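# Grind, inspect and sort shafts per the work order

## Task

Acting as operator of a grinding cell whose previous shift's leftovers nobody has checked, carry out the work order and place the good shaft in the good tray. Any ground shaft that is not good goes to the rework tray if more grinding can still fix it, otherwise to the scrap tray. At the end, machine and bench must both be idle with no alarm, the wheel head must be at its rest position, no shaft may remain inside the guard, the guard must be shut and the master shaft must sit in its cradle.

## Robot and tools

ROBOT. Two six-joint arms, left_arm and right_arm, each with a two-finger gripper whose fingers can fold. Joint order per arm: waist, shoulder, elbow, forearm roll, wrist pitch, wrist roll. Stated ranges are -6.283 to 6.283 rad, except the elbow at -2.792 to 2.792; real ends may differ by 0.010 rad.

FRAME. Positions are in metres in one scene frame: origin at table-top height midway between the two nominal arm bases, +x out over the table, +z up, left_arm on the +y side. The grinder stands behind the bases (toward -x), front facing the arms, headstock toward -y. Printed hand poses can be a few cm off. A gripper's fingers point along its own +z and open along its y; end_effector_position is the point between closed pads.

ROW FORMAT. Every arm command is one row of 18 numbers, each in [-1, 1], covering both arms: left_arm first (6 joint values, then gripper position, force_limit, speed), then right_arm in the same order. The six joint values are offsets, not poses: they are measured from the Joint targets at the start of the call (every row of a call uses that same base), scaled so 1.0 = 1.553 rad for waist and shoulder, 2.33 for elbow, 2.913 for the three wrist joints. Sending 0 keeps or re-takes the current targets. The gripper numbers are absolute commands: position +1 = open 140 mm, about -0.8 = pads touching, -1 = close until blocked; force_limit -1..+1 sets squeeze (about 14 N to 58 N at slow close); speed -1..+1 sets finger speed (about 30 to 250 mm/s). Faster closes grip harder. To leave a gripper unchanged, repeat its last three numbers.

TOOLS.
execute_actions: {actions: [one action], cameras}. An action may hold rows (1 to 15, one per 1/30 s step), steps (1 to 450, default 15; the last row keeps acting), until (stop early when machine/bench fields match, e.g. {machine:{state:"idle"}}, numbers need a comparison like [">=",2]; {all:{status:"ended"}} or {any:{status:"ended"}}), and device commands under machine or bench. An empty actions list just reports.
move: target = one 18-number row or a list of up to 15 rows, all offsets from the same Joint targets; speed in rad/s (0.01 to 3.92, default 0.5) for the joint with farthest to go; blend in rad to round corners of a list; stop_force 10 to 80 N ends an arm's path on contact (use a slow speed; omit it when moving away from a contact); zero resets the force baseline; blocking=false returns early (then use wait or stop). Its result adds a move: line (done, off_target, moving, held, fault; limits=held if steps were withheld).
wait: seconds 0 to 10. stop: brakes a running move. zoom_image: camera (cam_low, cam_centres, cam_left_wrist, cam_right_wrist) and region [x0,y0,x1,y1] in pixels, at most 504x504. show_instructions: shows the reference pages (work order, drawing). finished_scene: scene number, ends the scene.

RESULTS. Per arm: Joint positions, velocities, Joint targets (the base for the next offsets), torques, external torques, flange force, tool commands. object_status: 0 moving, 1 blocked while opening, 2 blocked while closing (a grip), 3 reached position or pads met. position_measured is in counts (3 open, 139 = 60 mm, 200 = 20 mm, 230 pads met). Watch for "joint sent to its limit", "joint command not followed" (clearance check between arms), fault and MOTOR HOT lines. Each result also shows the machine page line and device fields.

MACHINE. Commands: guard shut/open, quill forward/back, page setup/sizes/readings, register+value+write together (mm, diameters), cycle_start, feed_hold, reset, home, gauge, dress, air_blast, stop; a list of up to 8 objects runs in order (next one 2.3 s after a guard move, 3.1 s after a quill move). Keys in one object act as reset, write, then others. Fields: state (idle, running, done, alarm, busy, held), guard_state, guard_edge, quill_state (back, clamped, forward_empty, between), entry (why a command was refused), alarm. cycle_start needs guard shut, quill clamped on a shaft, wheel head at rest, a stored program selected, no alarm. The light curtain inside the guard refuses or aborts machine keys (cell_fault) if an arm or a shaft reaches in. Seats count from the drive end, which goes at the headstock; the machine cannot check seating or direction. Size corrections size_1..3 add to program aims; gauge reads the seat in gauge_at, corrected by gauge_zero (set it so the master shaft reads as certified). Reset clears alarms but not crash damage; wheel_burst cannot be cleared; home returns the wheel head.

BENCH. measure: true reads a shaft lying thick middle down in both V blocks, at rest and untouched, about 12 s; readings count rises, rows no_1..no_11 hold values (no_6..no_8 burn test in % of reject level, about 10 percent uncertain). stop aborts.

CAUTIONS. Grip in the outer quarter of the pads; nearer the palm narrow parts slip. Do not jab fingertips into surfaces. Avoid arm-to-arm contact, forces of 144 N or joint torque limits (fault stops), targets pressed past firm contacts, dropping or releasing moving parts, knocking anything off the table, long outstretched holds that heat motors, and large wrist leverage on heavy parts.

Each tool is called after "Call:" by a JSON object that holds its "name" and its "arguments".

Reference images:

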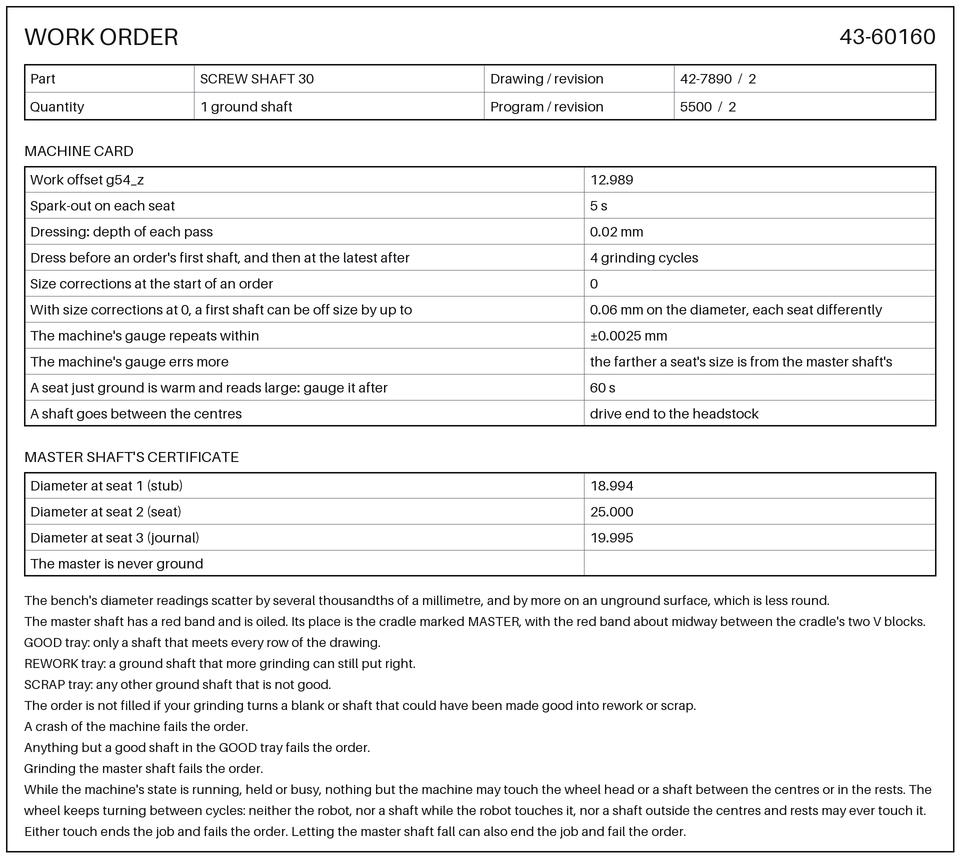

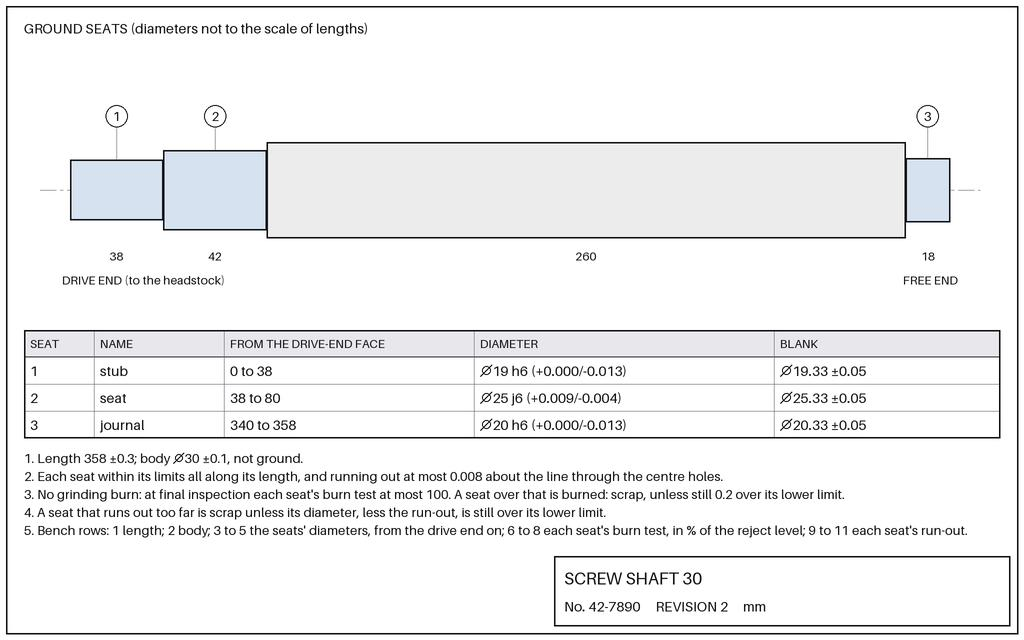

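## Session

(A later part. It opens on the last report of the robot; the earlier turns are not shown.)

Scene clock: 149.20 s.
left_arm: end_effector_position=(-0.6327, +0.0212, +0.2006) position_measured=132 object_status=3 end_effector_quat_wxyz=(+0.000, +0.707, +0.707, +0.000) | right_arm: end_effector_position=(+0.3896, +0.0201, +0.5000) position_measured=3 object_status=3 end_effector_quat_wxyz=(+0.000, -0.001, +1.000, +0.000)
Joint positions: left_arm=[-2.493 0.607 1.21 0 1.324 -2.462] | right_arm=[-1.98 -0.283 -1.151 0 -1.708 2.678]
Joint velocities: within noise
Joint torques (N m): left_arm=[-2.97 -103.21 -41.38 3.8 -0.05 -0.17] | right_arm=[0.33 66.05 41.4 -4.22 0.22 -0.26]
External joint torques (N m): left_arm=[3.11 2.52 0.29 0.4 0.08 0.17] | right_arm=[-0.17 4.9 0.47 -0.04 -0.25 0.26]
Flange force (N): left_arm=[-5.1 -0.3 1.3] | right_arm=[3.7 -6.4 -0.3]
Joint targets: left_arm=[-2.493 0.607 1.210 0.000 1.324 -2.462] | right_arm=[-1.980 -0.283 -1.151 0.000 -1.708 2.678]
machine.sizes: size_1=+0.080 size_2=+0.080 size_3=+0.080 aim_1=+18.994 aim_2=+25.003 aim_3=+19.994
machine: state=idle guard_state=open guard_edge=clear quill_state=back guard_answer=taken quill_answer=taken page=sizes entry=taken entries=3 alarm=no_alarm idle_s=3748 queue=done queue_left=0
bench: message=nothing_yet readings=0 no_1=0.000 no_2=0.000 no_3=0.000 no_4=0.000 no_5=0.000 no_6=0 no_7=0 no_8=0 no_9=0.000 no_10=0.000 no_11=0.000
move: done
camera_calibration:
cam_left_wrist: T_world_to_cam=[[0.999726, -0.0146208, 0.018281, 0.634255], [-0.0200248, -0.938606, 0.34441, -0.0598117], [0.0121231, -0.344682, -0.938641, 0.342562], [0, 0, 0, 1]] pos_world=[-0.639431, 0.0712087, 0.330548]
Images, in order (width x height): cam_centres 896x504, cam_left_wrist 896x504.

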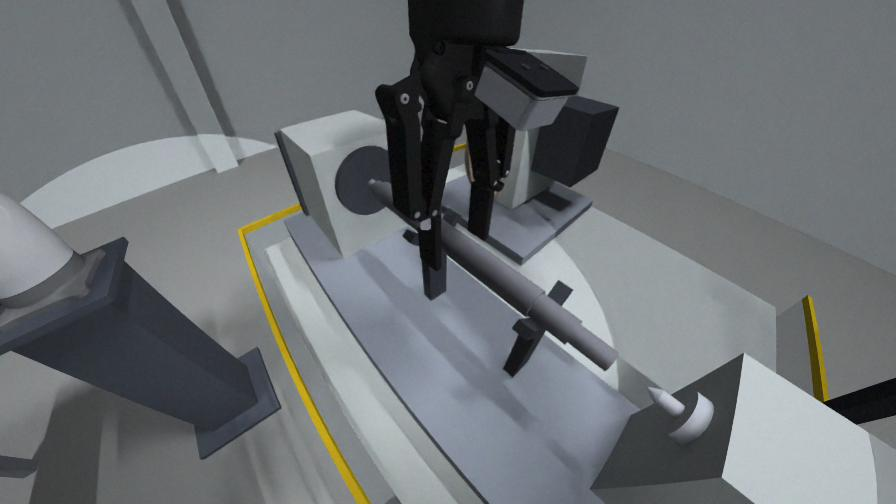

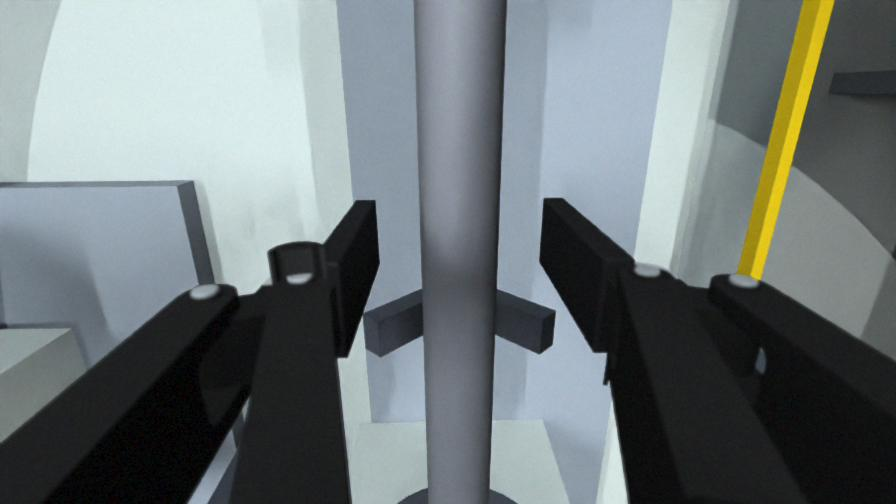

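Call:
{"name": "move", "arguments": {"target": [[0, 0.0012, 0.0022, 0, -0.0024, 0, -0.03, 1, 0, 0, 0, 0, 0, 0, 0, 1, 1, 1], [0, 0.0012, 0.0022, 0, -0.0024, 0, -1, 1, -1, 0, 0, 0, 0, 0, 0, 1, 1, 1]], "speed": 0.1, "cameras": ["cam_left_wrist", "cam_centres"]}}

Scene clock: 155.17 s.
left_arm: end_effector_position=(-0.6327, +0.0212, +0.1963) position_measured=189 object_status=0 end_effector_quat_wxyz=(+0.000, +0.707, +0.707, +0.000) | right_arm: end_effector_position=(+0.3896, +0.0201, +0.5000) position_measured=3 object_status=3 end_effector_quat_wxyz=(+0.000, -0.001, +1.000, +0.000)
Joint positions: left_arm=[-2.493 0.609 1.215 0 1.317 -2.462] | right_arm=[-1.98 -0.283 -1.151 0 -1.708 2.678]
Joint velocities: within noise
Joint torques (N m): left_arm=[7.65 -91.59 -32.48 7.66 2.51 -0.5] | right_arm=[0 66.44 41.2 -4.19 0.22 -0.34]
External joint torques (N m): left_arm=[-7.65 -8.99 -8.48 -3.49 -2.48 0.5] | right_arm=[0 4.38 0.57 -0.05 -0.26 0.34]
Flange force (N): left_arm=[2.5 -9.3 -9.6] | right_arm=[3.5 -5.2 -0.6]
Joint targets: left_arm=[-2.493 0.609 1.215 0.000 1.317 -2.462] | right_arm=[-1.980 -0.283 -1.151 0.000 -1.708 2.678]
machine.sizes: size_1=+0.080 size_2=+0.080 size_3=+0.080 aim_1=+18.994 aim_2=+25.003 aim_3=+19.994
machine: state=idle guard_state=open guard_edge=clear quill_state=back guard_answer=taken quill_answer=taken page=sizes entry=taken entries=3 alarm=no_alarm idle_s=3754 queue=done queue_left=0
bench: message=nothing_yet readings=0 no_1=0.000 no_2=0.000 no_3=0.000 no_4=0.000 no_5=0.000 no_6=0 no_7=0 no_8=0 no_9=0.000 no_10=0.000 no_11=0.000
move: done
camera_calibration:
cam_left_wrist: T_world_to_cam=[[0.999729, -0.0145607, 0.0181534, 0.634373], [-0.0199256, -0.938574, 0.344503, -0.0582997], [0.0120221, -0.344771, -0.93861, 0.338457], [0, 0, 0, 1]] pos_world=[-0.639432, 0.0712085, 0.326248]
Images, in order (width x height): cam_centres 896x504, cam_left_wrist 896x504.

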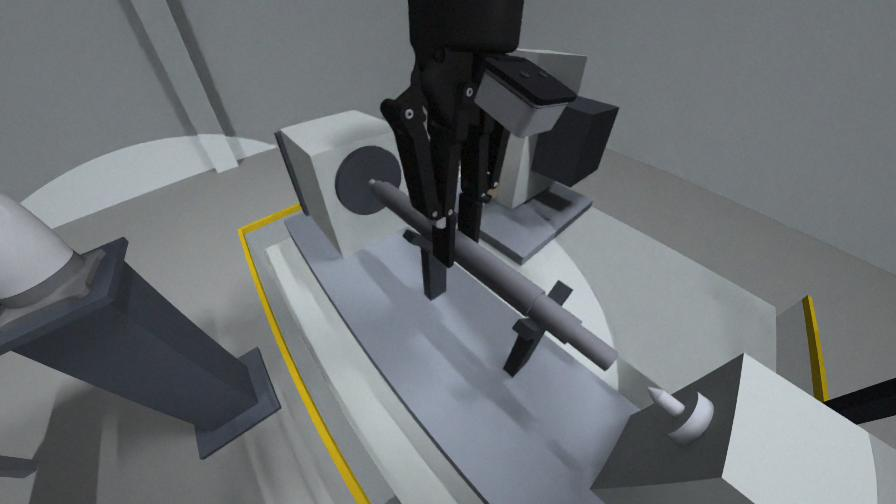

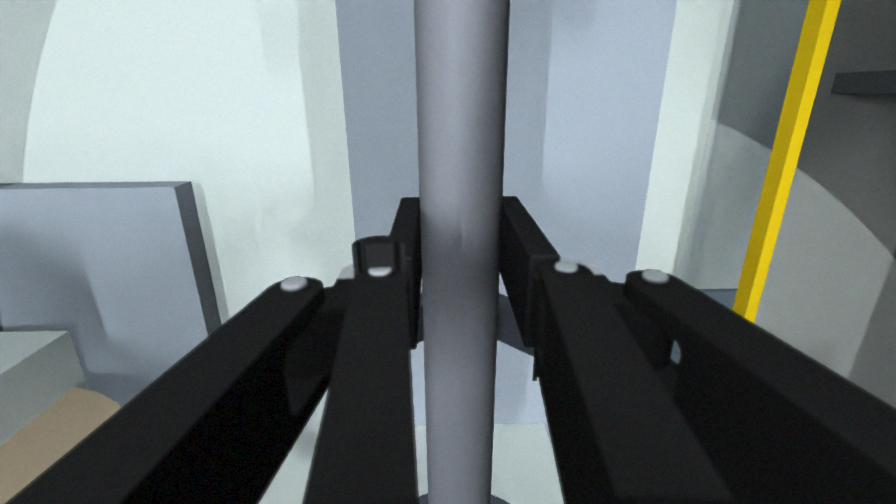

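Call:
{"name": "execute_actions", "arguments": {"actions": [], "cameras": []}}

Scene clock: 157.20 s.
left_arm: end_effector_position=(-0.6327, +0.0212, +0.1963) position_measured=189 object_status=2 end_effector_quat_wxyz=(+0.000, +0.707, +0.707, +0.000) | right_arm: end_effector_position=(+0.3896, +0.0201, +0.5000) position_measured=3 object_status=3 end_effector_quat_wxyz=(+0.000, -0.001, +1.000, +0.000)
Joint positions: left_arm=[-2.493 0.609 1.215 0 1.317 -2.462] | right_arm=[-1.98 -0.283 -1.151 0 -1.708 2.678]
Joint velocities: within noise
Joint torques (N m): left_arm=[7.56 -90.1 -30.92 7.6 3.02 -0.47] | right_arm=[0.4 66.04 41.32 -4.21 0.23 -0.29]
External joint torques (N m): left_arm=[-7.51 -10.45 -10.01 -3.43 -3 0.47] | right_arm=[-0.45 5.19 0.69 -0.06 -0.25 0.29]
Flange force (N): left_arm=[1.6 -10.2 -11.2] | right_arm=[3.4 -6.5 -0.7]
Joint targets: left_arm=[-2.493 0.609 1.215 0.000 1.317 -2.462] | right_arm=[-1.980 -0.283 -1.151 0.000 -1.708 2.678]
Tool commands: left_gripper/position=-1.0 left_gripper/force_limit=+1.0 left_gripper/speed=-1.0 right_gripper/position=+1.0 right_gripper/force_limit=+1.0 right_gripper/speed=+1.0
machine.sizes: size_1=+0.080 size_2=+0.080 size_3=+0.080 aim_1=+18.994 aim_2=+25.003 aim_3=+19.994
machine: state=idle guard_state=open guard_edge=clear quill_state=back guard_answer=taken quill_answer=taken page=sizes entry=taken entries=3 alarm=no_alarm idle_s=3756 queue=done queue_left=0
bench: message=nothing_yet readings=0 no_1=0.000 no_2=0.000 no_3=0.000 no_4=0.000 no_5=0.000 no_6=0 no_7=0 no_8=0 no_9=0.000 no_10=0.000 no_11=0.000
No camera images: "cameras" was empty.

Call:
{"name": "move", "arguments": {"target": [[-0.00682, -0.01026, 0.00607, 0, 0.00062, -0.00364, -1, 1, -1, 0, 0, 0, 0, 0, 0, 1, 1, 1], [-0.00682, -0.03146, -0.0699, 0, 0.07268, -0.00364, -1, 1, -1, 0, 0, 0, 0, 0, 0, 1, 1, 1]], "speed": [0.05, 0.2], "cameras": ["cam_left_wrist", "cam_centres"]}}

Scene clock: 166.43 s.
left_arm: end_effector_position=(-0.6327, +0.0333, +0.3299) position_measured=189 object_status=2 end_effector_quat_wxyz=(+0.000, +0.707, +0.707, +0.000) | right_arm: end_effector_position=(+0.3896, +0.0201, +0.5000) position_measured=3 object_status=3 end_effector_quat_wxyz=(+0.000, -0.001, +1.000, +0.000)
Joint positions: left_arm=[-2.503 0.56 1.053 0 1.529 -2.473] | right_arm=[-1.98 -0.283 -1.151 0 -1.708 2.678]
Joint velocities: within noise
Joint torques (N m): left_arm=[-2.67 -113.39 -52.32 4.23 -0.25 -0.22] | right_arm=[-0.42 66.61 41.47 -4.2 0.15 -0.31]
External joint torques (N m): left_arm=[2.6 15.81 10.06 0.08 0.27 0.22] | right_arm=[0.47 4.33 0.3 -0.05 -0.18 0.31]
Flange force (N): left_arm=[-2.5 2.0 17.5] | right_arm=[4.3 -5.5 0.1]
Joint targets: left_arm=[-2.503 0.560 1.053 0.000 1.529 -2.473] | right_arm=[-1.980 -0.283 -1.151 0.000 -1.708 2.678]
machine.sizes: size_1=+0.080 size_2=+0.080 size_3=+0.080 aim_1=+18.994 aim_2=+25.003 aim_3=+19.994
machine: state=idle guard_state=open guard_edge=clear quill_state=back guard_answer=taken quill_answer=taken page=sizes entry=taken entries=3 alarm=no_alarm idle_s=3765 queue=done queue_left=0
bench: message=nothing_yet readings=0 no_1=0.000 no_2=0.000 no_3=0.000 no_4=0.000 no_5=0.000 no_6=0 no_7=0 no_8=0 no_9=0.000 no_10=0.000 no_11=0.000
move: done
camera_calibration:
cam_left_wrist: T_world_to_cam=[[0.999729, -0.0145607, 0.0181547, 0.632123], [-0.0199272, -0.938542, 0.344591, -0.093013], [0.0120215, -0.344859, -0.938577, 0.468019], [0, 0, 0, 1]] pos_world=[-0.639432, 0.0833083, 0.459848]
Images, in order (width x height): cam_centres 896x504, cam_left_wrist 896x504.

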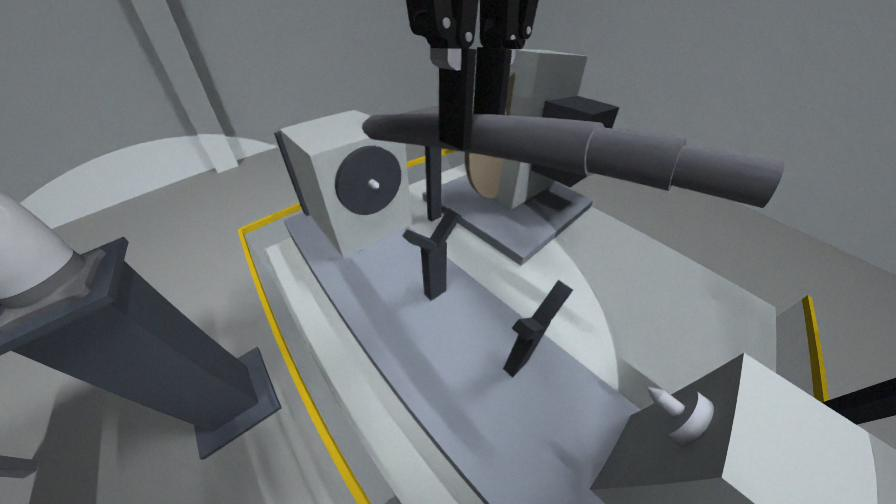

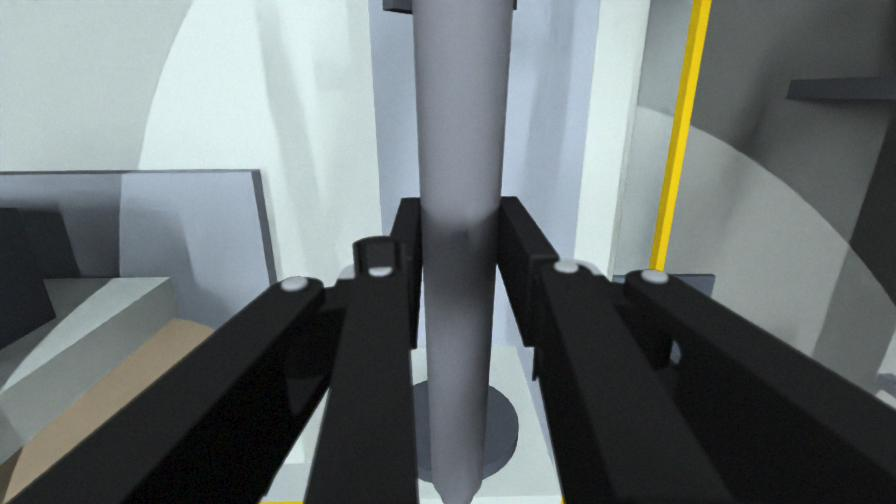

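Call:
{"name": "move", "arguments": {"target": [[0, 0.01111, -0.10437, 0, 0.07756, 0, -1, 1, -1, -0.6580, 0.3061, -0.3087, 0, 0.0839, -0.3321, 1, 1, 1], [0.13095, -0.36723, 0.18678, 0, 0.04638, 0, -1, 1, -1, -0.6580, 0.3061, -0.3087, 0, 0.0839, -0.3321, 1, 1, 1], [0.98314, -0.36723, 0.18678, 0, 0.04638, 0.00481, -1, 1, -1, -0.6580, 0.3061, -0.3087, 0, 0.0839, -0.3321, 1, 1, 1], [0.98314, -0.10581, 0.16932, 0, -0.07902, 0.00481, -1, 1, -1, -0.6580, 0.3061, -0.3087, 0, 0.0839, -0.3321, 1, 1, 1]], "speed": [0.6, 0.5, 0.7, 0.5], "blend": [0.03, 0.1, 0.1, 0], "cameras": ["cam_left_wrist", "cam_low", "cam_right_wrist"]}}

Scene clock: 188.20 s.
left_arm: end_effector_position=(+0.5255, +0.0014, +0.2501) position_measured=189 object_status=2 end_effector_quat_wxyz=(+0.000, +0.028, +1.000, +0.000) | right_arm: end_effector_position=(+0.4734, -0.6115, +0.3771) position_measured=3 object_status=3 end_effector_quat_wxyz=(+0.000, +0.027, +1.000, +0.000)
Joint positions: left_arm=[-0.976 0.395 1.447 0 1.299 -2.459] | right_arm=[-3.002 0.193 -1.87 0 -1.464 1.711]
Joint velocities: within noise
Joint torques (N m): left_arm=[-2.94 -93.55 -49.08 3.75 -0.07 -0.23] | right_arm=[-0.11 19.62 41.66 -4.27 0.21 -0.33]
External joint torques (N m): left_arm=[2.86 12.61 8.37 0.4 0.09 0.23] | right_arm=[0.06 2.51 0.35 -0.05 -0.26 0.33]
Flange force (N): left_arm=[-3.7 1.8 15.6] | right_arm=[4.0 0.6 -1.5]
Joint targets: left_arm=[-0.976 0.396 1.447 0.000 1.299 -2.459] | right_arm=[-3.002 0.193 -1.870 0.000 -1.464 1.711]
machine.sizes: size_1=+0.080 size_2=+0.080 size_3=+0.080 aim_1=+18.994 aim_2=+25.003 aim_3=+19.994
machine: state=idle guard_state=open guard_edge=clear quill_state=back guard_answer=taken quill_answer=taken page=sizes entry=taken entries=3 alarm=no_alarm idle_s=3786 queue=done queue_left=0
bench: message=nothing_yet readings=0 no_1=0.000 no_2=0.000 no_3=0.000 no_4=0.000 no_5=0.000 no_6=0 no_7=0 no_8=0 no_9=0.000 no_10=0.000 no_11=0.000
move: done
camera_calibration:
cam_left_wrist: T_world_to_cam=[[0.0720325, 0.997241, 0.0179315, -0.0387233], [0.935809, -0.0737932, 0.344697, -0.575912], [0.345069, -0.00804893, -0.938543, 0.19268], [0, 0, 0, 1]] pos_world=[0.475245, -0.00233104, 0.380048]
Images, in order (width x height): cam_low 896x504, cam_left_wrist 896x504, cam_right_wrist 896x504.

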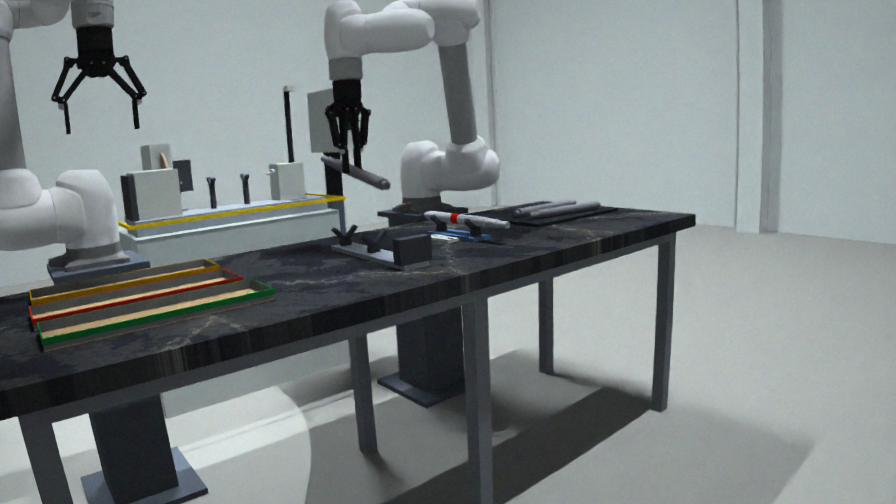

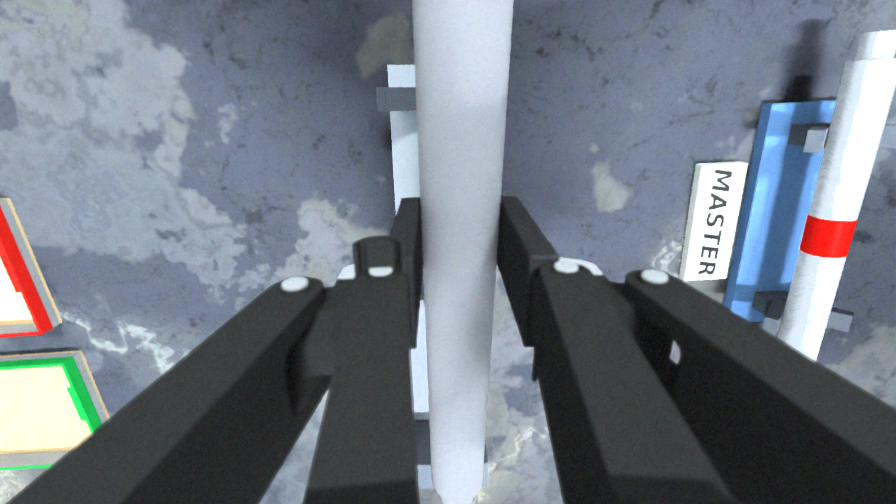

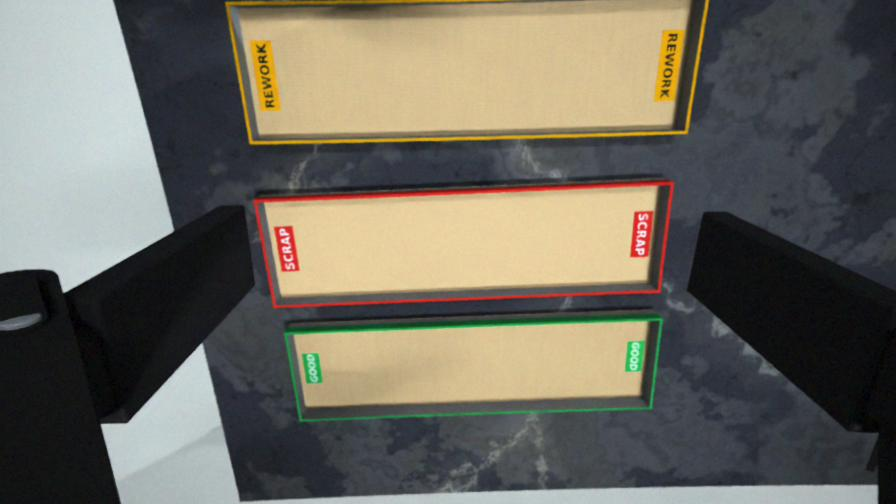

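Call:
{"name": "zoom_image", "arguments": {"camera": "cam_left_wrist", "region": [350, 40, 550, 180]}}

Call:
{"name": "zoom_image", "arguments": {"camera": "cam_left_wrist", "region": [370, 280, 550, 504]}}

Scaled by 2.520.

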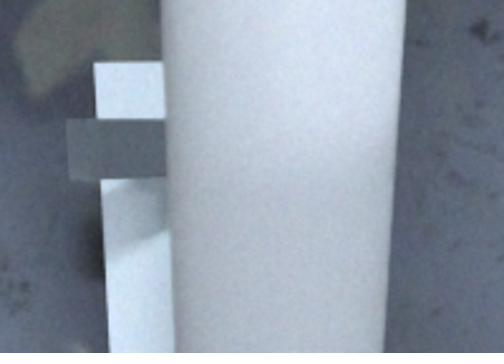

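Scaled by 2.250.

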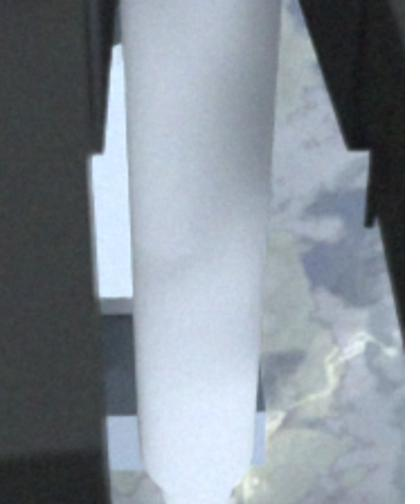

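Call:
{"name": "move", "arguments": {"target": [-0.00513, 0.05377, 0.04496, 0, -0.06463, -0.00342, -1, 1, -1, 0, 0, 0, 0, 0, 0, 1, 1, 1], "speed": 0.3, "cameras": ["cam_left_wrist", "cam_low"]}}

Call:
{"name": "zoom_image", "arguments": {"camera": "cam_low", "region": [310, 190, 450, 280]}}

Call:
{"name": "zoom_image", "arguments": {"camera": "cam_left_wrist", "region": [350, 0, 590, 200]}}

Scene clock: 200.73 s.
left_arm: end_effector_position=(+0.5260, -0.0099, +0.1297) position_measured=189 object_status=2 end_effector_quat_wxyz=(+0.000, +0.027, +1.000, +0.000) | right_arm: end_effector_position=(+0.4734, -0.6115, +0.3771) position_measured=3 object_status=3 end_effector_quat_wxyz=(+0.000, +0.027, +1.000, +0.000)
Joint positions: left_arm=[-0.984 0.479 1.552 0 1.111 -2.469] | right_arm=[-3.002 0.193 -1.87 0 -1.464 1.711]
Joint velocities: within noise
Joint torques (N m): left_arm=[-2.85 -99.41 -47.01 3.72 -0.29 -0.2] | right_arm=[-0.21 19.29 41.3 -4.33 0.21 -0.32]
External joint torques (N m): left_arm=[2.74 13.45 9.12 0.14 0.31 0.2] | right_arm=[0.25 2.66 0.58 0.04 -0.26 0.32]
Flange force (N): left_arm=[-2.3 3.1 17.1] | right_arm=[4.0 1.1 -1.9]
Joint targets: left_arm=[-0.984 0.479 1.552 0.000 1.111 -2.469] | right_arm=[-3.002 0.193 -1.870 0.000 -1.464 1.711]
machine.sizes: size_1=+0.080 size_2=+0.080 size_3=+0.080 aim_1=+18.994 aim_2=+25.003 aim_3=+19.994
machine: state=idle guard_state=open guard_edge=clear quill_state=back guard_answer=taken quill_answer=taken page=sizes entry=taken entries=3 alarm=no_alarm idle_s=3799 queue=done queue_left=0
bench: message=nothing_yet readings=0 no_1=0.000 no_2=0.000 no_3=0.000 no_4=0.000 no_5=0.000 no_6=0 no_7=0 no_8=0 no_9=0.000 no_10=0.000 no_11=0.000
move: done
camera_calibration:
cam_left_wrist: T_world_to_cam=[[0.0700046, 0.99738, 0.0182228, -0.0242451], [0.936035, -0.0719924, 0.344463, -0.535746], [0.344872, -0.00705682, -0.938623, 0.0795432], [0, 0, 0, 1]] pos_world=[0.475743, -0.0138268, 0.259648]
Images, in order (width x height): cam_low 896x504, cam_left_wrist 896x504.

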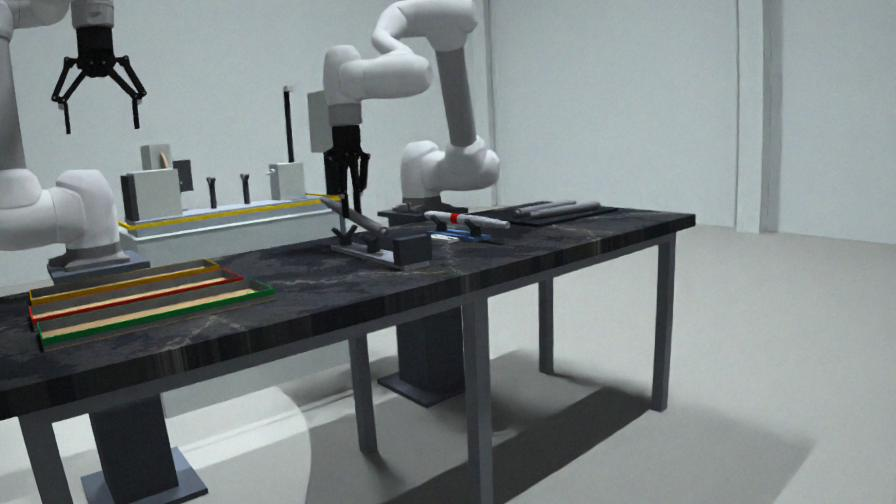

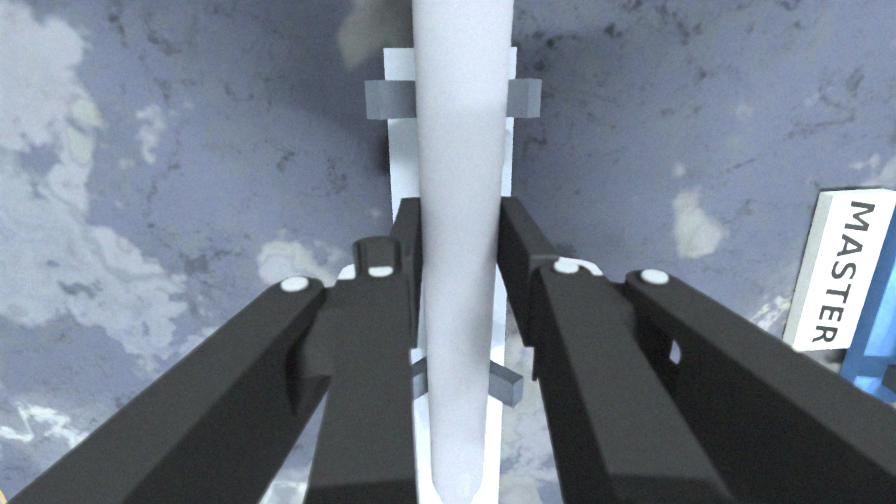

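Scaled by 3.600.

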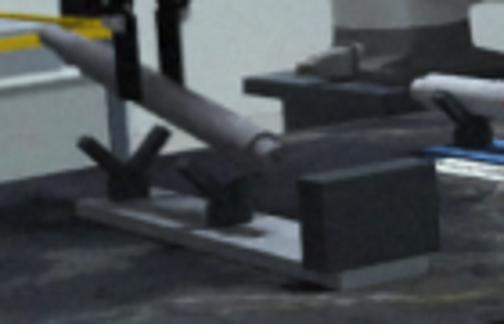

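Scaled by 2.100.

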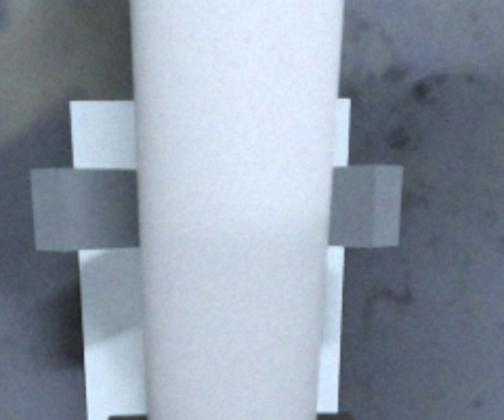

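Call:
{"name": "zoom_image", "arguments": {"camera": "cam_left_wrist", "region": [400, 340, 560, 504]}}

Scaled by 3.073.

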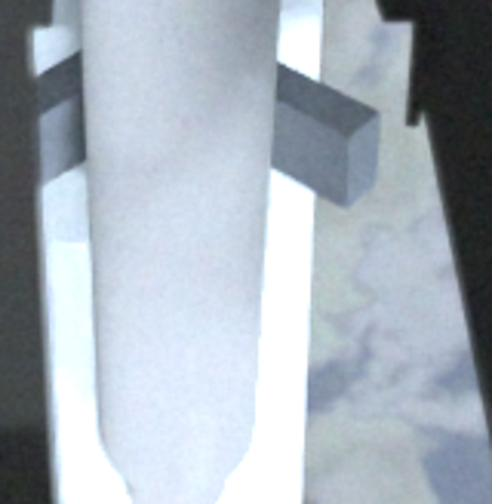

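Call:
{"name": "move", "arguments": {"target": [-0.00055, 0.01529, 0.00982, 0, -0.016, -0.0003, -1, 1, -1, 0, 0, 0, 0, 0, 0, 1, 1, 1], "speed": 0.1, "cameras": ["cam_left_wrist", "cam_low"]}}

Call:
{"name": "zoom_image", "arguments": {"camera": "cam_low", "region": [310, 190, 450, 280]}}

Scene clock: 220.50 s.
left_arm: end_effector_position=(+0.5260, -0.0110, +0.0997) position_measured=189 object_status=2 end_effector_quat_wxyz=(+0.000, +0.027, +1.000, +0.000) | right_arm: end_effector_position=(+0.4734, -0.6115, +0.3771) position_measured=3 object_status=3 end_effector_quat_wxyz=(+0.000, +0.027, +1.000, +0.000)
Joint positions: left_arm=[-0.985 0.503 1.575 0 1.064 -2.47] | right_arm=[-3.002 0.193 -1.87 0 -1.464 1.711]
Joint velocities: within noise
Joint torques (N m): left_arm=[-4.2 -96.74 -45.61 3.08 -1.43 0.25] | right_arm=[-0.19 19.32 41.41 -4.28 0.23 -0.3]
External joint torques (N m): left_arm=[3.97 9.43 8.6 0.69 1.46 -0.25] | right_arm=[0.08 2.95 0.57 -0.04 -0.29 0.3]
Flange force (N): left_arm=[-0.4 6.7 11.8] | right_arm=[4.4 0.6 -2.0]
Joint targets: left_arm=[-0.985 0.503 1.575 0.000 1.064 -2.470] | right_arm=[-3.002 0.193 -1.870 0.000 -1.464 1.711]
machine.sizes: size_1=+0.080 size_2=+0.080 size_3=+0.080 aim_1=+18.994 aim_2=+25.003 aim_3=+19.994
machine: state=idle guard_state=open guard_edge=clear quill_state=back guard_answer=taken quill_answer=taken page=sizes entry=taken entries=3 alarm=no_alarm idle_s=3818 queue=done queue_left=0
bench: message=nothing_yet readings=0 no_1=0.000 no_2=0.000 no_3=0.000 no_4=0.000 no_5=0.000 no_6=0 no_7=0 no_8=0 no_9=0.000 no_10=0.000 no_11=0.000
move: done
camera_calibration:
cam_left_wrist: T_world_to_cam=[[0.0699716, 0.997381, 0.0183097, -0.0225988], [0.93607, -0.0719922, 0.344368, -0.525393], [0.344785, -0.00695688, -0.938656, 0.051462], [0, 0, 0, 1]] pos_world=[0.475642, -0.0149265, 0.229647]
Images, in order (width x height): cam_low 896x504, cam_left_wrist 896x504.

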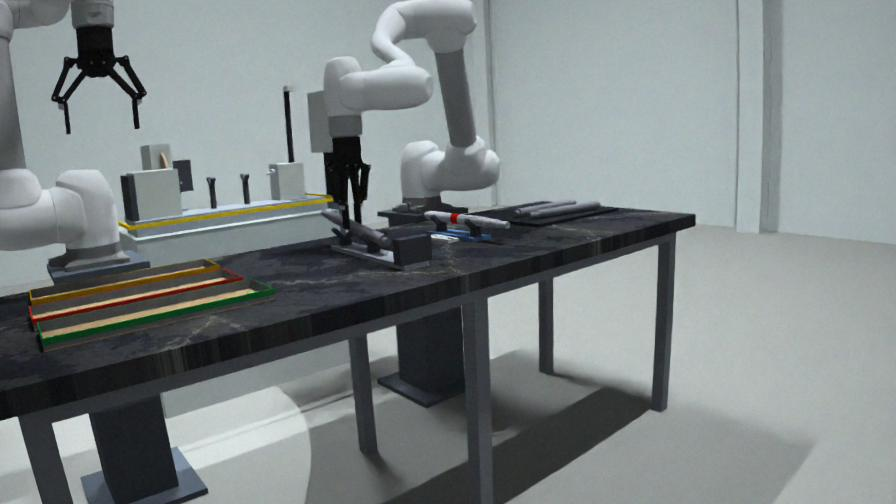

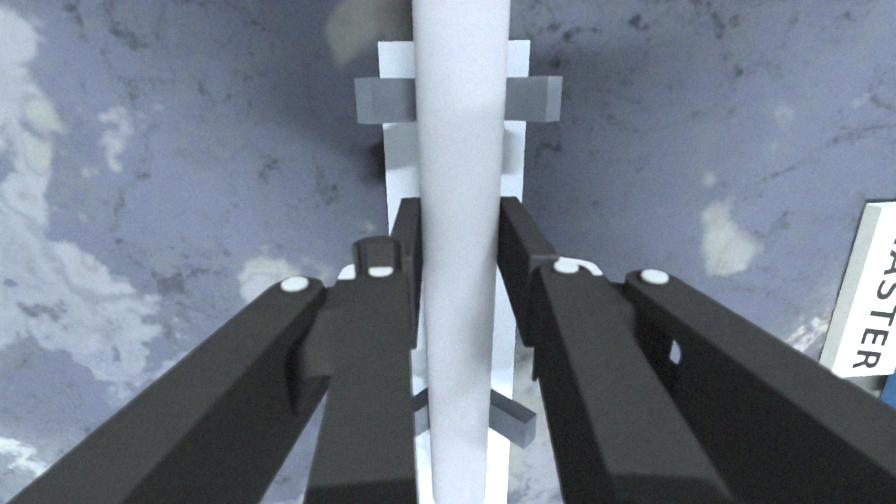

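Scaled by 3.600.

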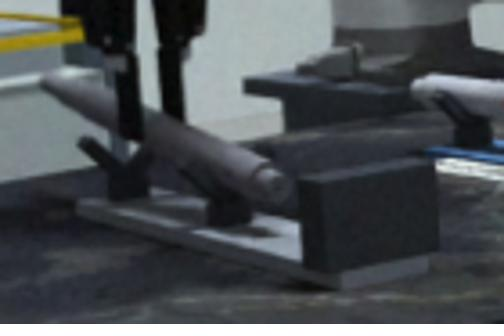

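Call:
{"name": "move", "arguments": {"target": [0, 0.0185, 0.01103, 0, -0.01869, 0, -1, 1, -1, 0, 0, 0, 0, 0, 0, 1, 1, 1], "speed": 0.02, "stop_force": 25, "cameras": ["cam_left_wrist", "cam_low"]}}

Call:
{"name": "zoom_image", "arguments": {"camera": "cam_low", "region": [310, 190, 450, 280]}}

Scene clock: 223.73 s.
left_arm: end_effector_position=(+0.5261, -0.0112, +0.0842) position_measured=189 object_status=2 end_effector_quat_wxyz=(+0.000, +0.027, +1.000, +0.000) | right_arm: end_effector_position=(+0.4734, -0.6115, +0.3771) position_measured=3 object_status=3 end_effector_quat_wxyz=(+0.000, +0.027, +1.000, +0.000)
Joint positions: left_arm=[-0.985 0.516 1.586 0 1.04 -2.47] | right_arm=[-3.002 0.193 -1.87 0 -1.464 1.711]
Joint velocities: within noise
Joint torques (N m): left_arm=[-10.09 -66.55 -36.55 0.92 -7.68 0.15] | right_arm=[0.32 19.57 41.59 -4.17 0.16 -0.32]
External joint torques (N m): left_arm=[9.99 -21.39 0.09 2.79 7.7 -0.15] | right_arm=[-0.38 2.54 0.29 -0.13 -0.21 0.32]
Flange force (N): left_arm=[5.4 25.3 -29.4] | right_arm=[3.9 -0.4 -1.3]
Joint targets: left_arm=[-0.985 0.516 1.586 0.000 1.040 -2.470] | right_arm=[-3.002 0.193 -1.870 0.000 -1.464 1.711]
machine.sizes: size_1=+0.080 size_2=+0.080 size_3=+0.080 aim_1=+18.994 aim_2=+25.003 aim_3=+19.994
machine: state=idle guard_state=open guard_edge=clear quill_state=back guard_answer=taken quill_answer=taken page=sizes entry=taken entries=3 alarm=no_alarm idle_s=3821 queue=done queue_left=0
bench: message=nothing_yet readings=0 no_1=0.000 no_2=0.000 no_3=0.000 no_4=0.000 no_5=0.000 no_6=0 no_7=0 no_8=0 no_9=0.000 no_10=0.000 no_11=0.000
move: contact (left_arm); left_arm: the wrist pitch is farthest, 0.030 rad from its target
camera_calibration:
cam_left_wrist: T_world_to_cam=[[0.0700355, 0.99738, 0.0181351, -0.022115], [0.936001, -0.0719905, 0.344557, -0.520171], [0.34496, -0.00715677, -0.93859, 0.0367763], [0, 0, 0, 1]] pos_world=[0.475743, -0.0151271, 0.214148]
Images, in order (width x height): cam_low 896x504, cam_left_wrist 896x504.

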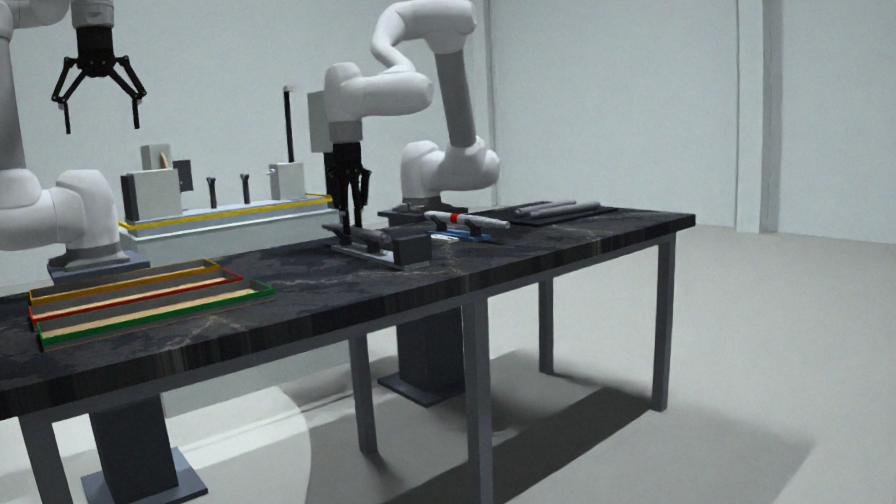

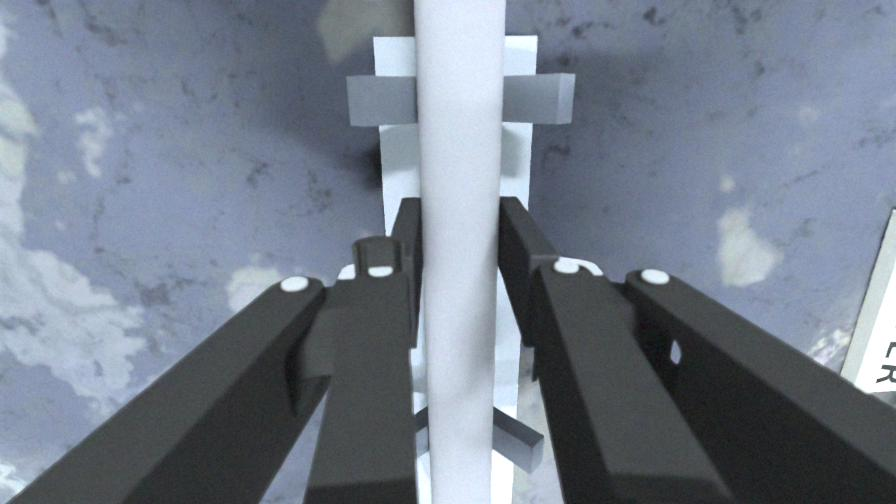

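Scaled by 3.600.

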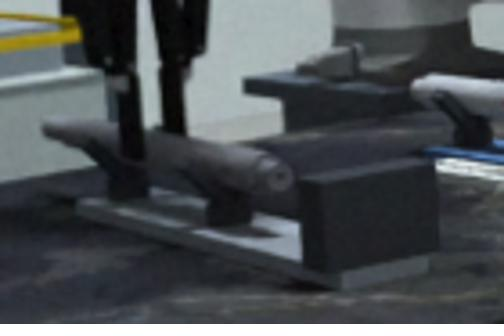

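Call:
{"name": "move", "arguments": {"target": [0, 0, 0, 0, 0, 0, -0.1, 1, -1, 0, 0, 0, 0, 0, 0, 1, 1, 1], "speed": 0.1, "cameras": ["cam_left_wrist", "cam_low"]}}

Scene clock: 227.77 s.
left_arm: end_effector_position=(+0.5261, -0.0112, +0.0842) position_measured=141 object_status=0 end_effector_quat_wxyz=(+0.000, +0.027, +1.000, +0.000) | right_arm: end_effector_position=(+0.4734, -0.6115, +0.3771) position_measured=3 object_status=3 end_effector_quat_wxyz=(+0.000, +0.027, +1.000, +0.000)
Joint positions: left_arm=[-0.985 0.516 1.586 0 1.04 -2.47] | right_arm=[-3.002 0.193 -1.87 0 -1.464 1.711]
Joint velocities: within noise
Joint torques (N m): left_arm=[-2.87 -87.56 -36.8 3.32 -0.07 -0.19] | right_arm=[-0.12 19.34 41.38 -4.22 0.21 -0.32]
External joint torques (N m): left_arm=[2.79 -0.31 0.35 0.39 0.09 0.19] | right_arm=[0.17 2.65 0.54 -0.08 -0.27 0.32]
Flange force (N): left_arm=[-2.2 3.2 -0.1] | right_arm=[4.0 0.9 -1.9]
Joint targets: left_arm=[-0.985 0.516 1.586 0.000 1.040 -2.470] | right_arm=[-3.002 0.193 -1.870 0.000 -1.464 1.711]
machine.sizes: size_1=+0.080 size_2=+0.080 size_3=+0.080 aim_1=+18.994 aim_2=+25.003 aim_3=+19.994
machine: state=idle guard_state=open guard_edge=clear quill_state=back guard_answer=taken quill_answer=taken page=sizes entry=taken entries=3 alarm=no_alarm idle_s=3825 queue=done queue_left=0
bench: message=nothing_yet readings=0 no_1=0.000 no_2=0.000 no_3=0.000 no_4=0.000 no_5=0.000 no_6=0 no_7=0 no_8=0 no_9=0.000 no_10=0.000 no_11=0.000
move: done
camera_calibration:
cam_left_wrist: T_world_to_cam=[[0.0700355, 0.99738, 0.0181351, -0.022115], [0.936001, -0.0719905, 0.344557, -0.520171], [0.34496, -0.00715677, -0.93859, 0.0367763], [0, 0, 0, 1]] pos_world=[0.475743, -0.0151271, 0.214148]
Images, in order (width x height): cam_low 896x504, cam_left_wrist 896x504.

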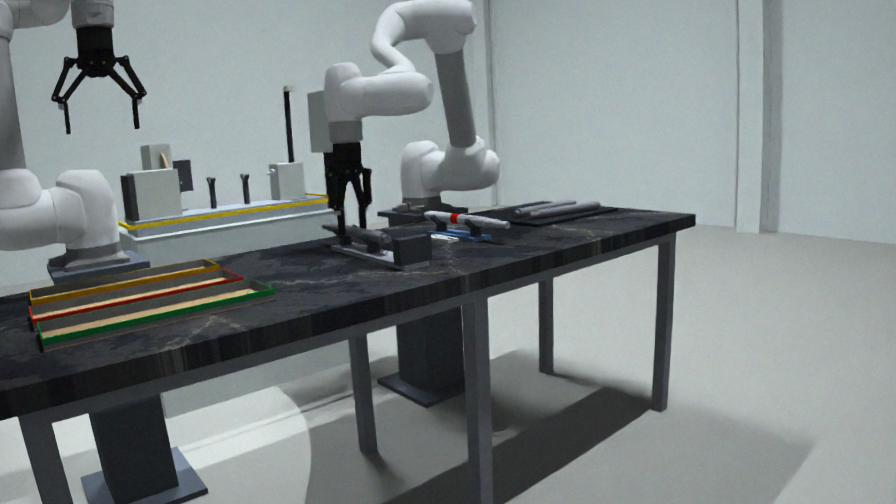

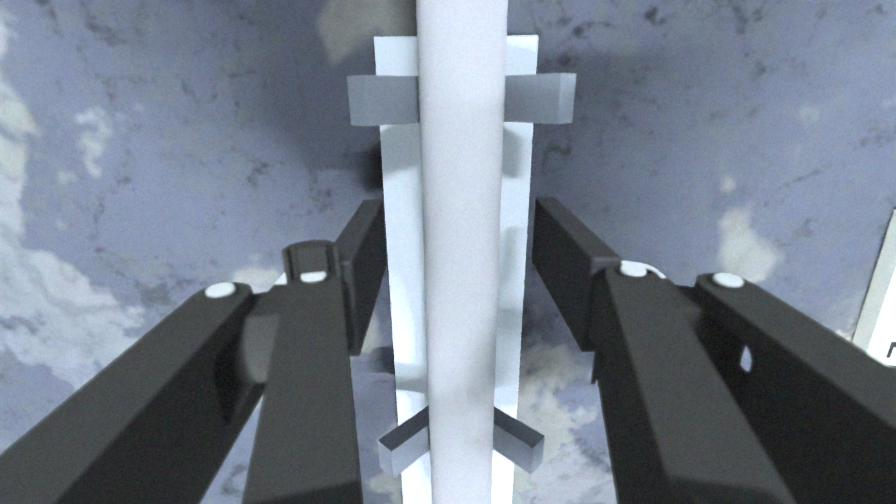

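Call:
{"name": "move", "arguments": {"target": [0, -0.06746, -0.06945, 0, 0.09138, 0, -0.1, 1, -1, 0, 0, 0, 0, 0, 0, 1, 1, 1], "speed": 0.25, "cameras": ["cam_left_wrist", "cam_low"]}}

Call:
{"name": "execute_actions", "arguments": {"actions": [{"machine": [{"guard": "shut"}, {"air_blast": true}, {"dress": true}], "bench": {"measure": true}, "steps": 10}], "cameras": []}}

Scene clock: 231.93 s.
left_arm: end_effector_position=(+0.5258, -0.0109, +0.2502) position_measured=141 object_status=3 end_effector_quat_wxyz=(+0.000, +0.027, +1.000, +0.000) | right_arm: end_effector_position=(+0.4734, -0.6115, +0.3771) position_measured=3 object_status=3 end_effector_quat_wxyz=(+0.000, +0.027, +1.000, +0.000)
Joint positions: left_arm=[-0.985 0.411 1.424 0 1.306 -2.47] | right_arm=[-3.002 0.193 -1.87 0 -1.464 1.711]
Joint velocities: within noise
Joint torques (N m): left_arm=[-2.93 -82.18 -41.26 3.78 -0.07 -0.19] | right_arm=[0.09 19.88 41.62 -4.25 0.13 -0.25]
External joint torques (N m): left_arm=[2.76 -0.4 0.36 0.38 0.09 0.19] | right_arm=[-0.22 2.3 0.4 -0.07 -0.19 0.25]
Flange force (N): left_arm=[-2.0 3.4 0.1] | right_arm=[3.4 -0.1 -1.4]
Joint targets: left_arm=[-0.985 0.411 1.424 0.000 1.306 -2.470] | right_arm=[-3.002 0.193 -1.870 0.000 -1.464 1.711]
machine.sizes: size_1=+0.080 size_2=+0.080 size_3=+0.080 aim_1=+18.994 aim_2=+25.003 aim_3=+19.994
machine: state=idle guard_state=open guard_edge=clear quill_state=back guard_answer=taken quill_answer=taken page=sizes entry=taken entries=3 alarm=no_alarm idle_s=3830 queue=done queue_left=0
bench: message=nothing_yet readings=0 no_1=0.000 no_2=0.000 no_3=0.000 no_4=0.000 no_5=0.000 no_6=0 no_7=0 no_8=0 no_9=0.000 no_10=0.000 no_11=0.000
move: done
camera_calibration:
cam_left_wrist: T_world_to_cam=[[0.0699838, 0.997391, 0.0177071, -0.0253221], [0.935928, -0.0717925, 0.344797, -0.577205], [0.345169, -0.00755768, -0.93851, 0.192518], [0, 0, 0, 1]] pos_world=[0.475543, -0.014728, 0.380148]
Images, in order (width x height): cam_low 896x504, cam_left_wrist 896x504.

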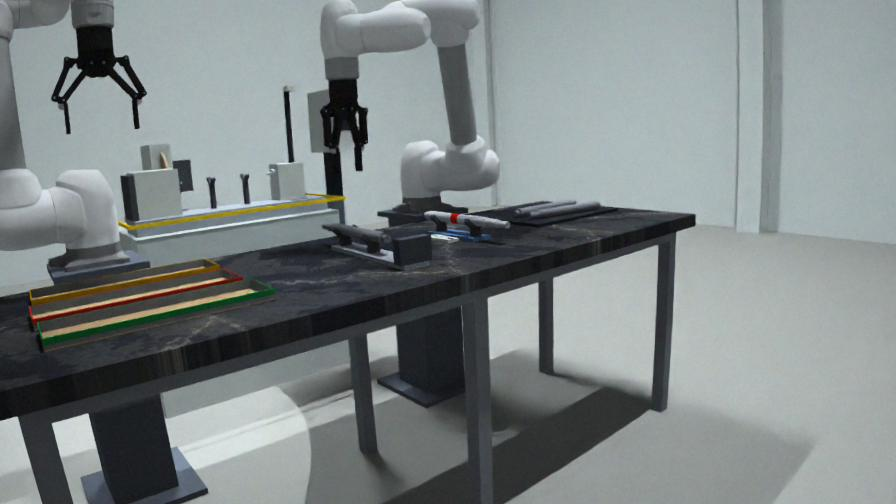

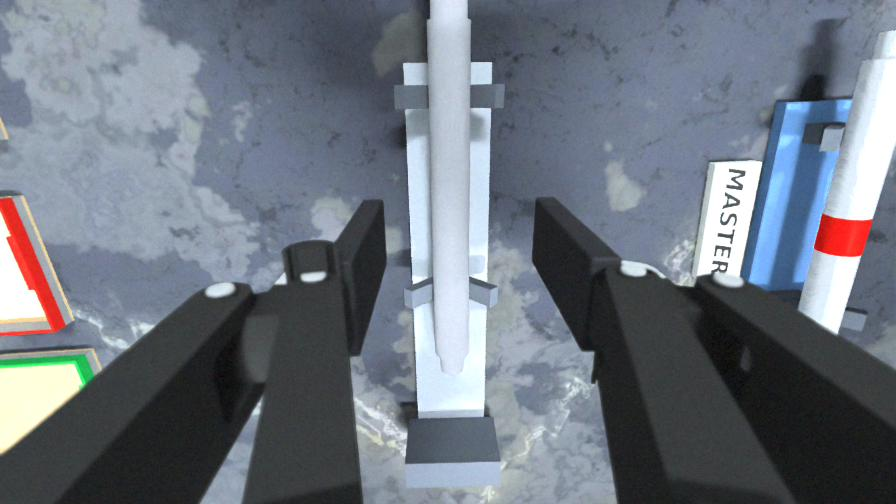

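Scene clock: 232.47 s.
left_arm: end_effector_position=(+0.5259, -0.0109, +0.2502) position_measured=141 object_status=3 end_effector_quat_wxyz=(+0.000, +0.027, +1.000, +0.000) | right_arm: end_effector_position=(+0.4734, -0.6115, +0.3771) position_measured=3 object_status=3 end_effector_quat_wxyz=(+0.000, +0.027, +1.000, +0.000)
Joint positions: left_arm=[-0.985 0.411 1.424 0 1.306 -2.47] | right_arm=[-3.002 0.193 -1.87 0 -1.464 1.711]
Joint velocities: within noise
Joint torques (N m): left_arm=[-3.2 -82.04 -41.16 3.75 -0.07 -0.22] | right_arm=[0.37 19.48 41.44 -4.2 0.14 -0.42]
External joint torques (N m): left_arm=[3.16 -0.44 0.35 0.41 0.09 0.22] | right_arm=[-0.45 2.6 0.49 -0.11 -0.19 0.42]
Flange force (N): left_arm=[-2.4 3.7 0.1] | right_arm=[3.8 -0.3 -1.6]
Joint targets: left_arm=[-0.985 0.411 1.424 0.000 1.306 -2.470] | right_arm=[-3.002 0.193 -1.870 0.000 -1.464 1.711]
Tool commands: left_gripper/position=-0.1 left_gripper/force_limit=+1.0 left_gripper/speed=-1.0 right_gripper/position=+1.0 right_gripper/force_limit=+1.0 right_gripper/speed=+1.0
machine.sizes: size_1=+0.080 size_2=+0.080 size_3=+0.080 aim_1=+18.994 aim_2=+25.003 aim_3=+19.994
machine: state=idle guard_state=between guard_edge=clear quill_state=back guard_answer=taken quill_answer=taken page=sizes entry=taken entries=3 alarm=no_alarm idle_s=3830 queue=running queue_left=2
bench: state=busy message=measure_taken readings=0 no_1=0.000 no_2=0.000 no_3=0.000 no_4=0.000 no_5=0.000 no_6=0 no_7=0 no_8=0 no_9=0.000 no_10=0.000 no_11=0.000
No camera images: "cameras" was empty.


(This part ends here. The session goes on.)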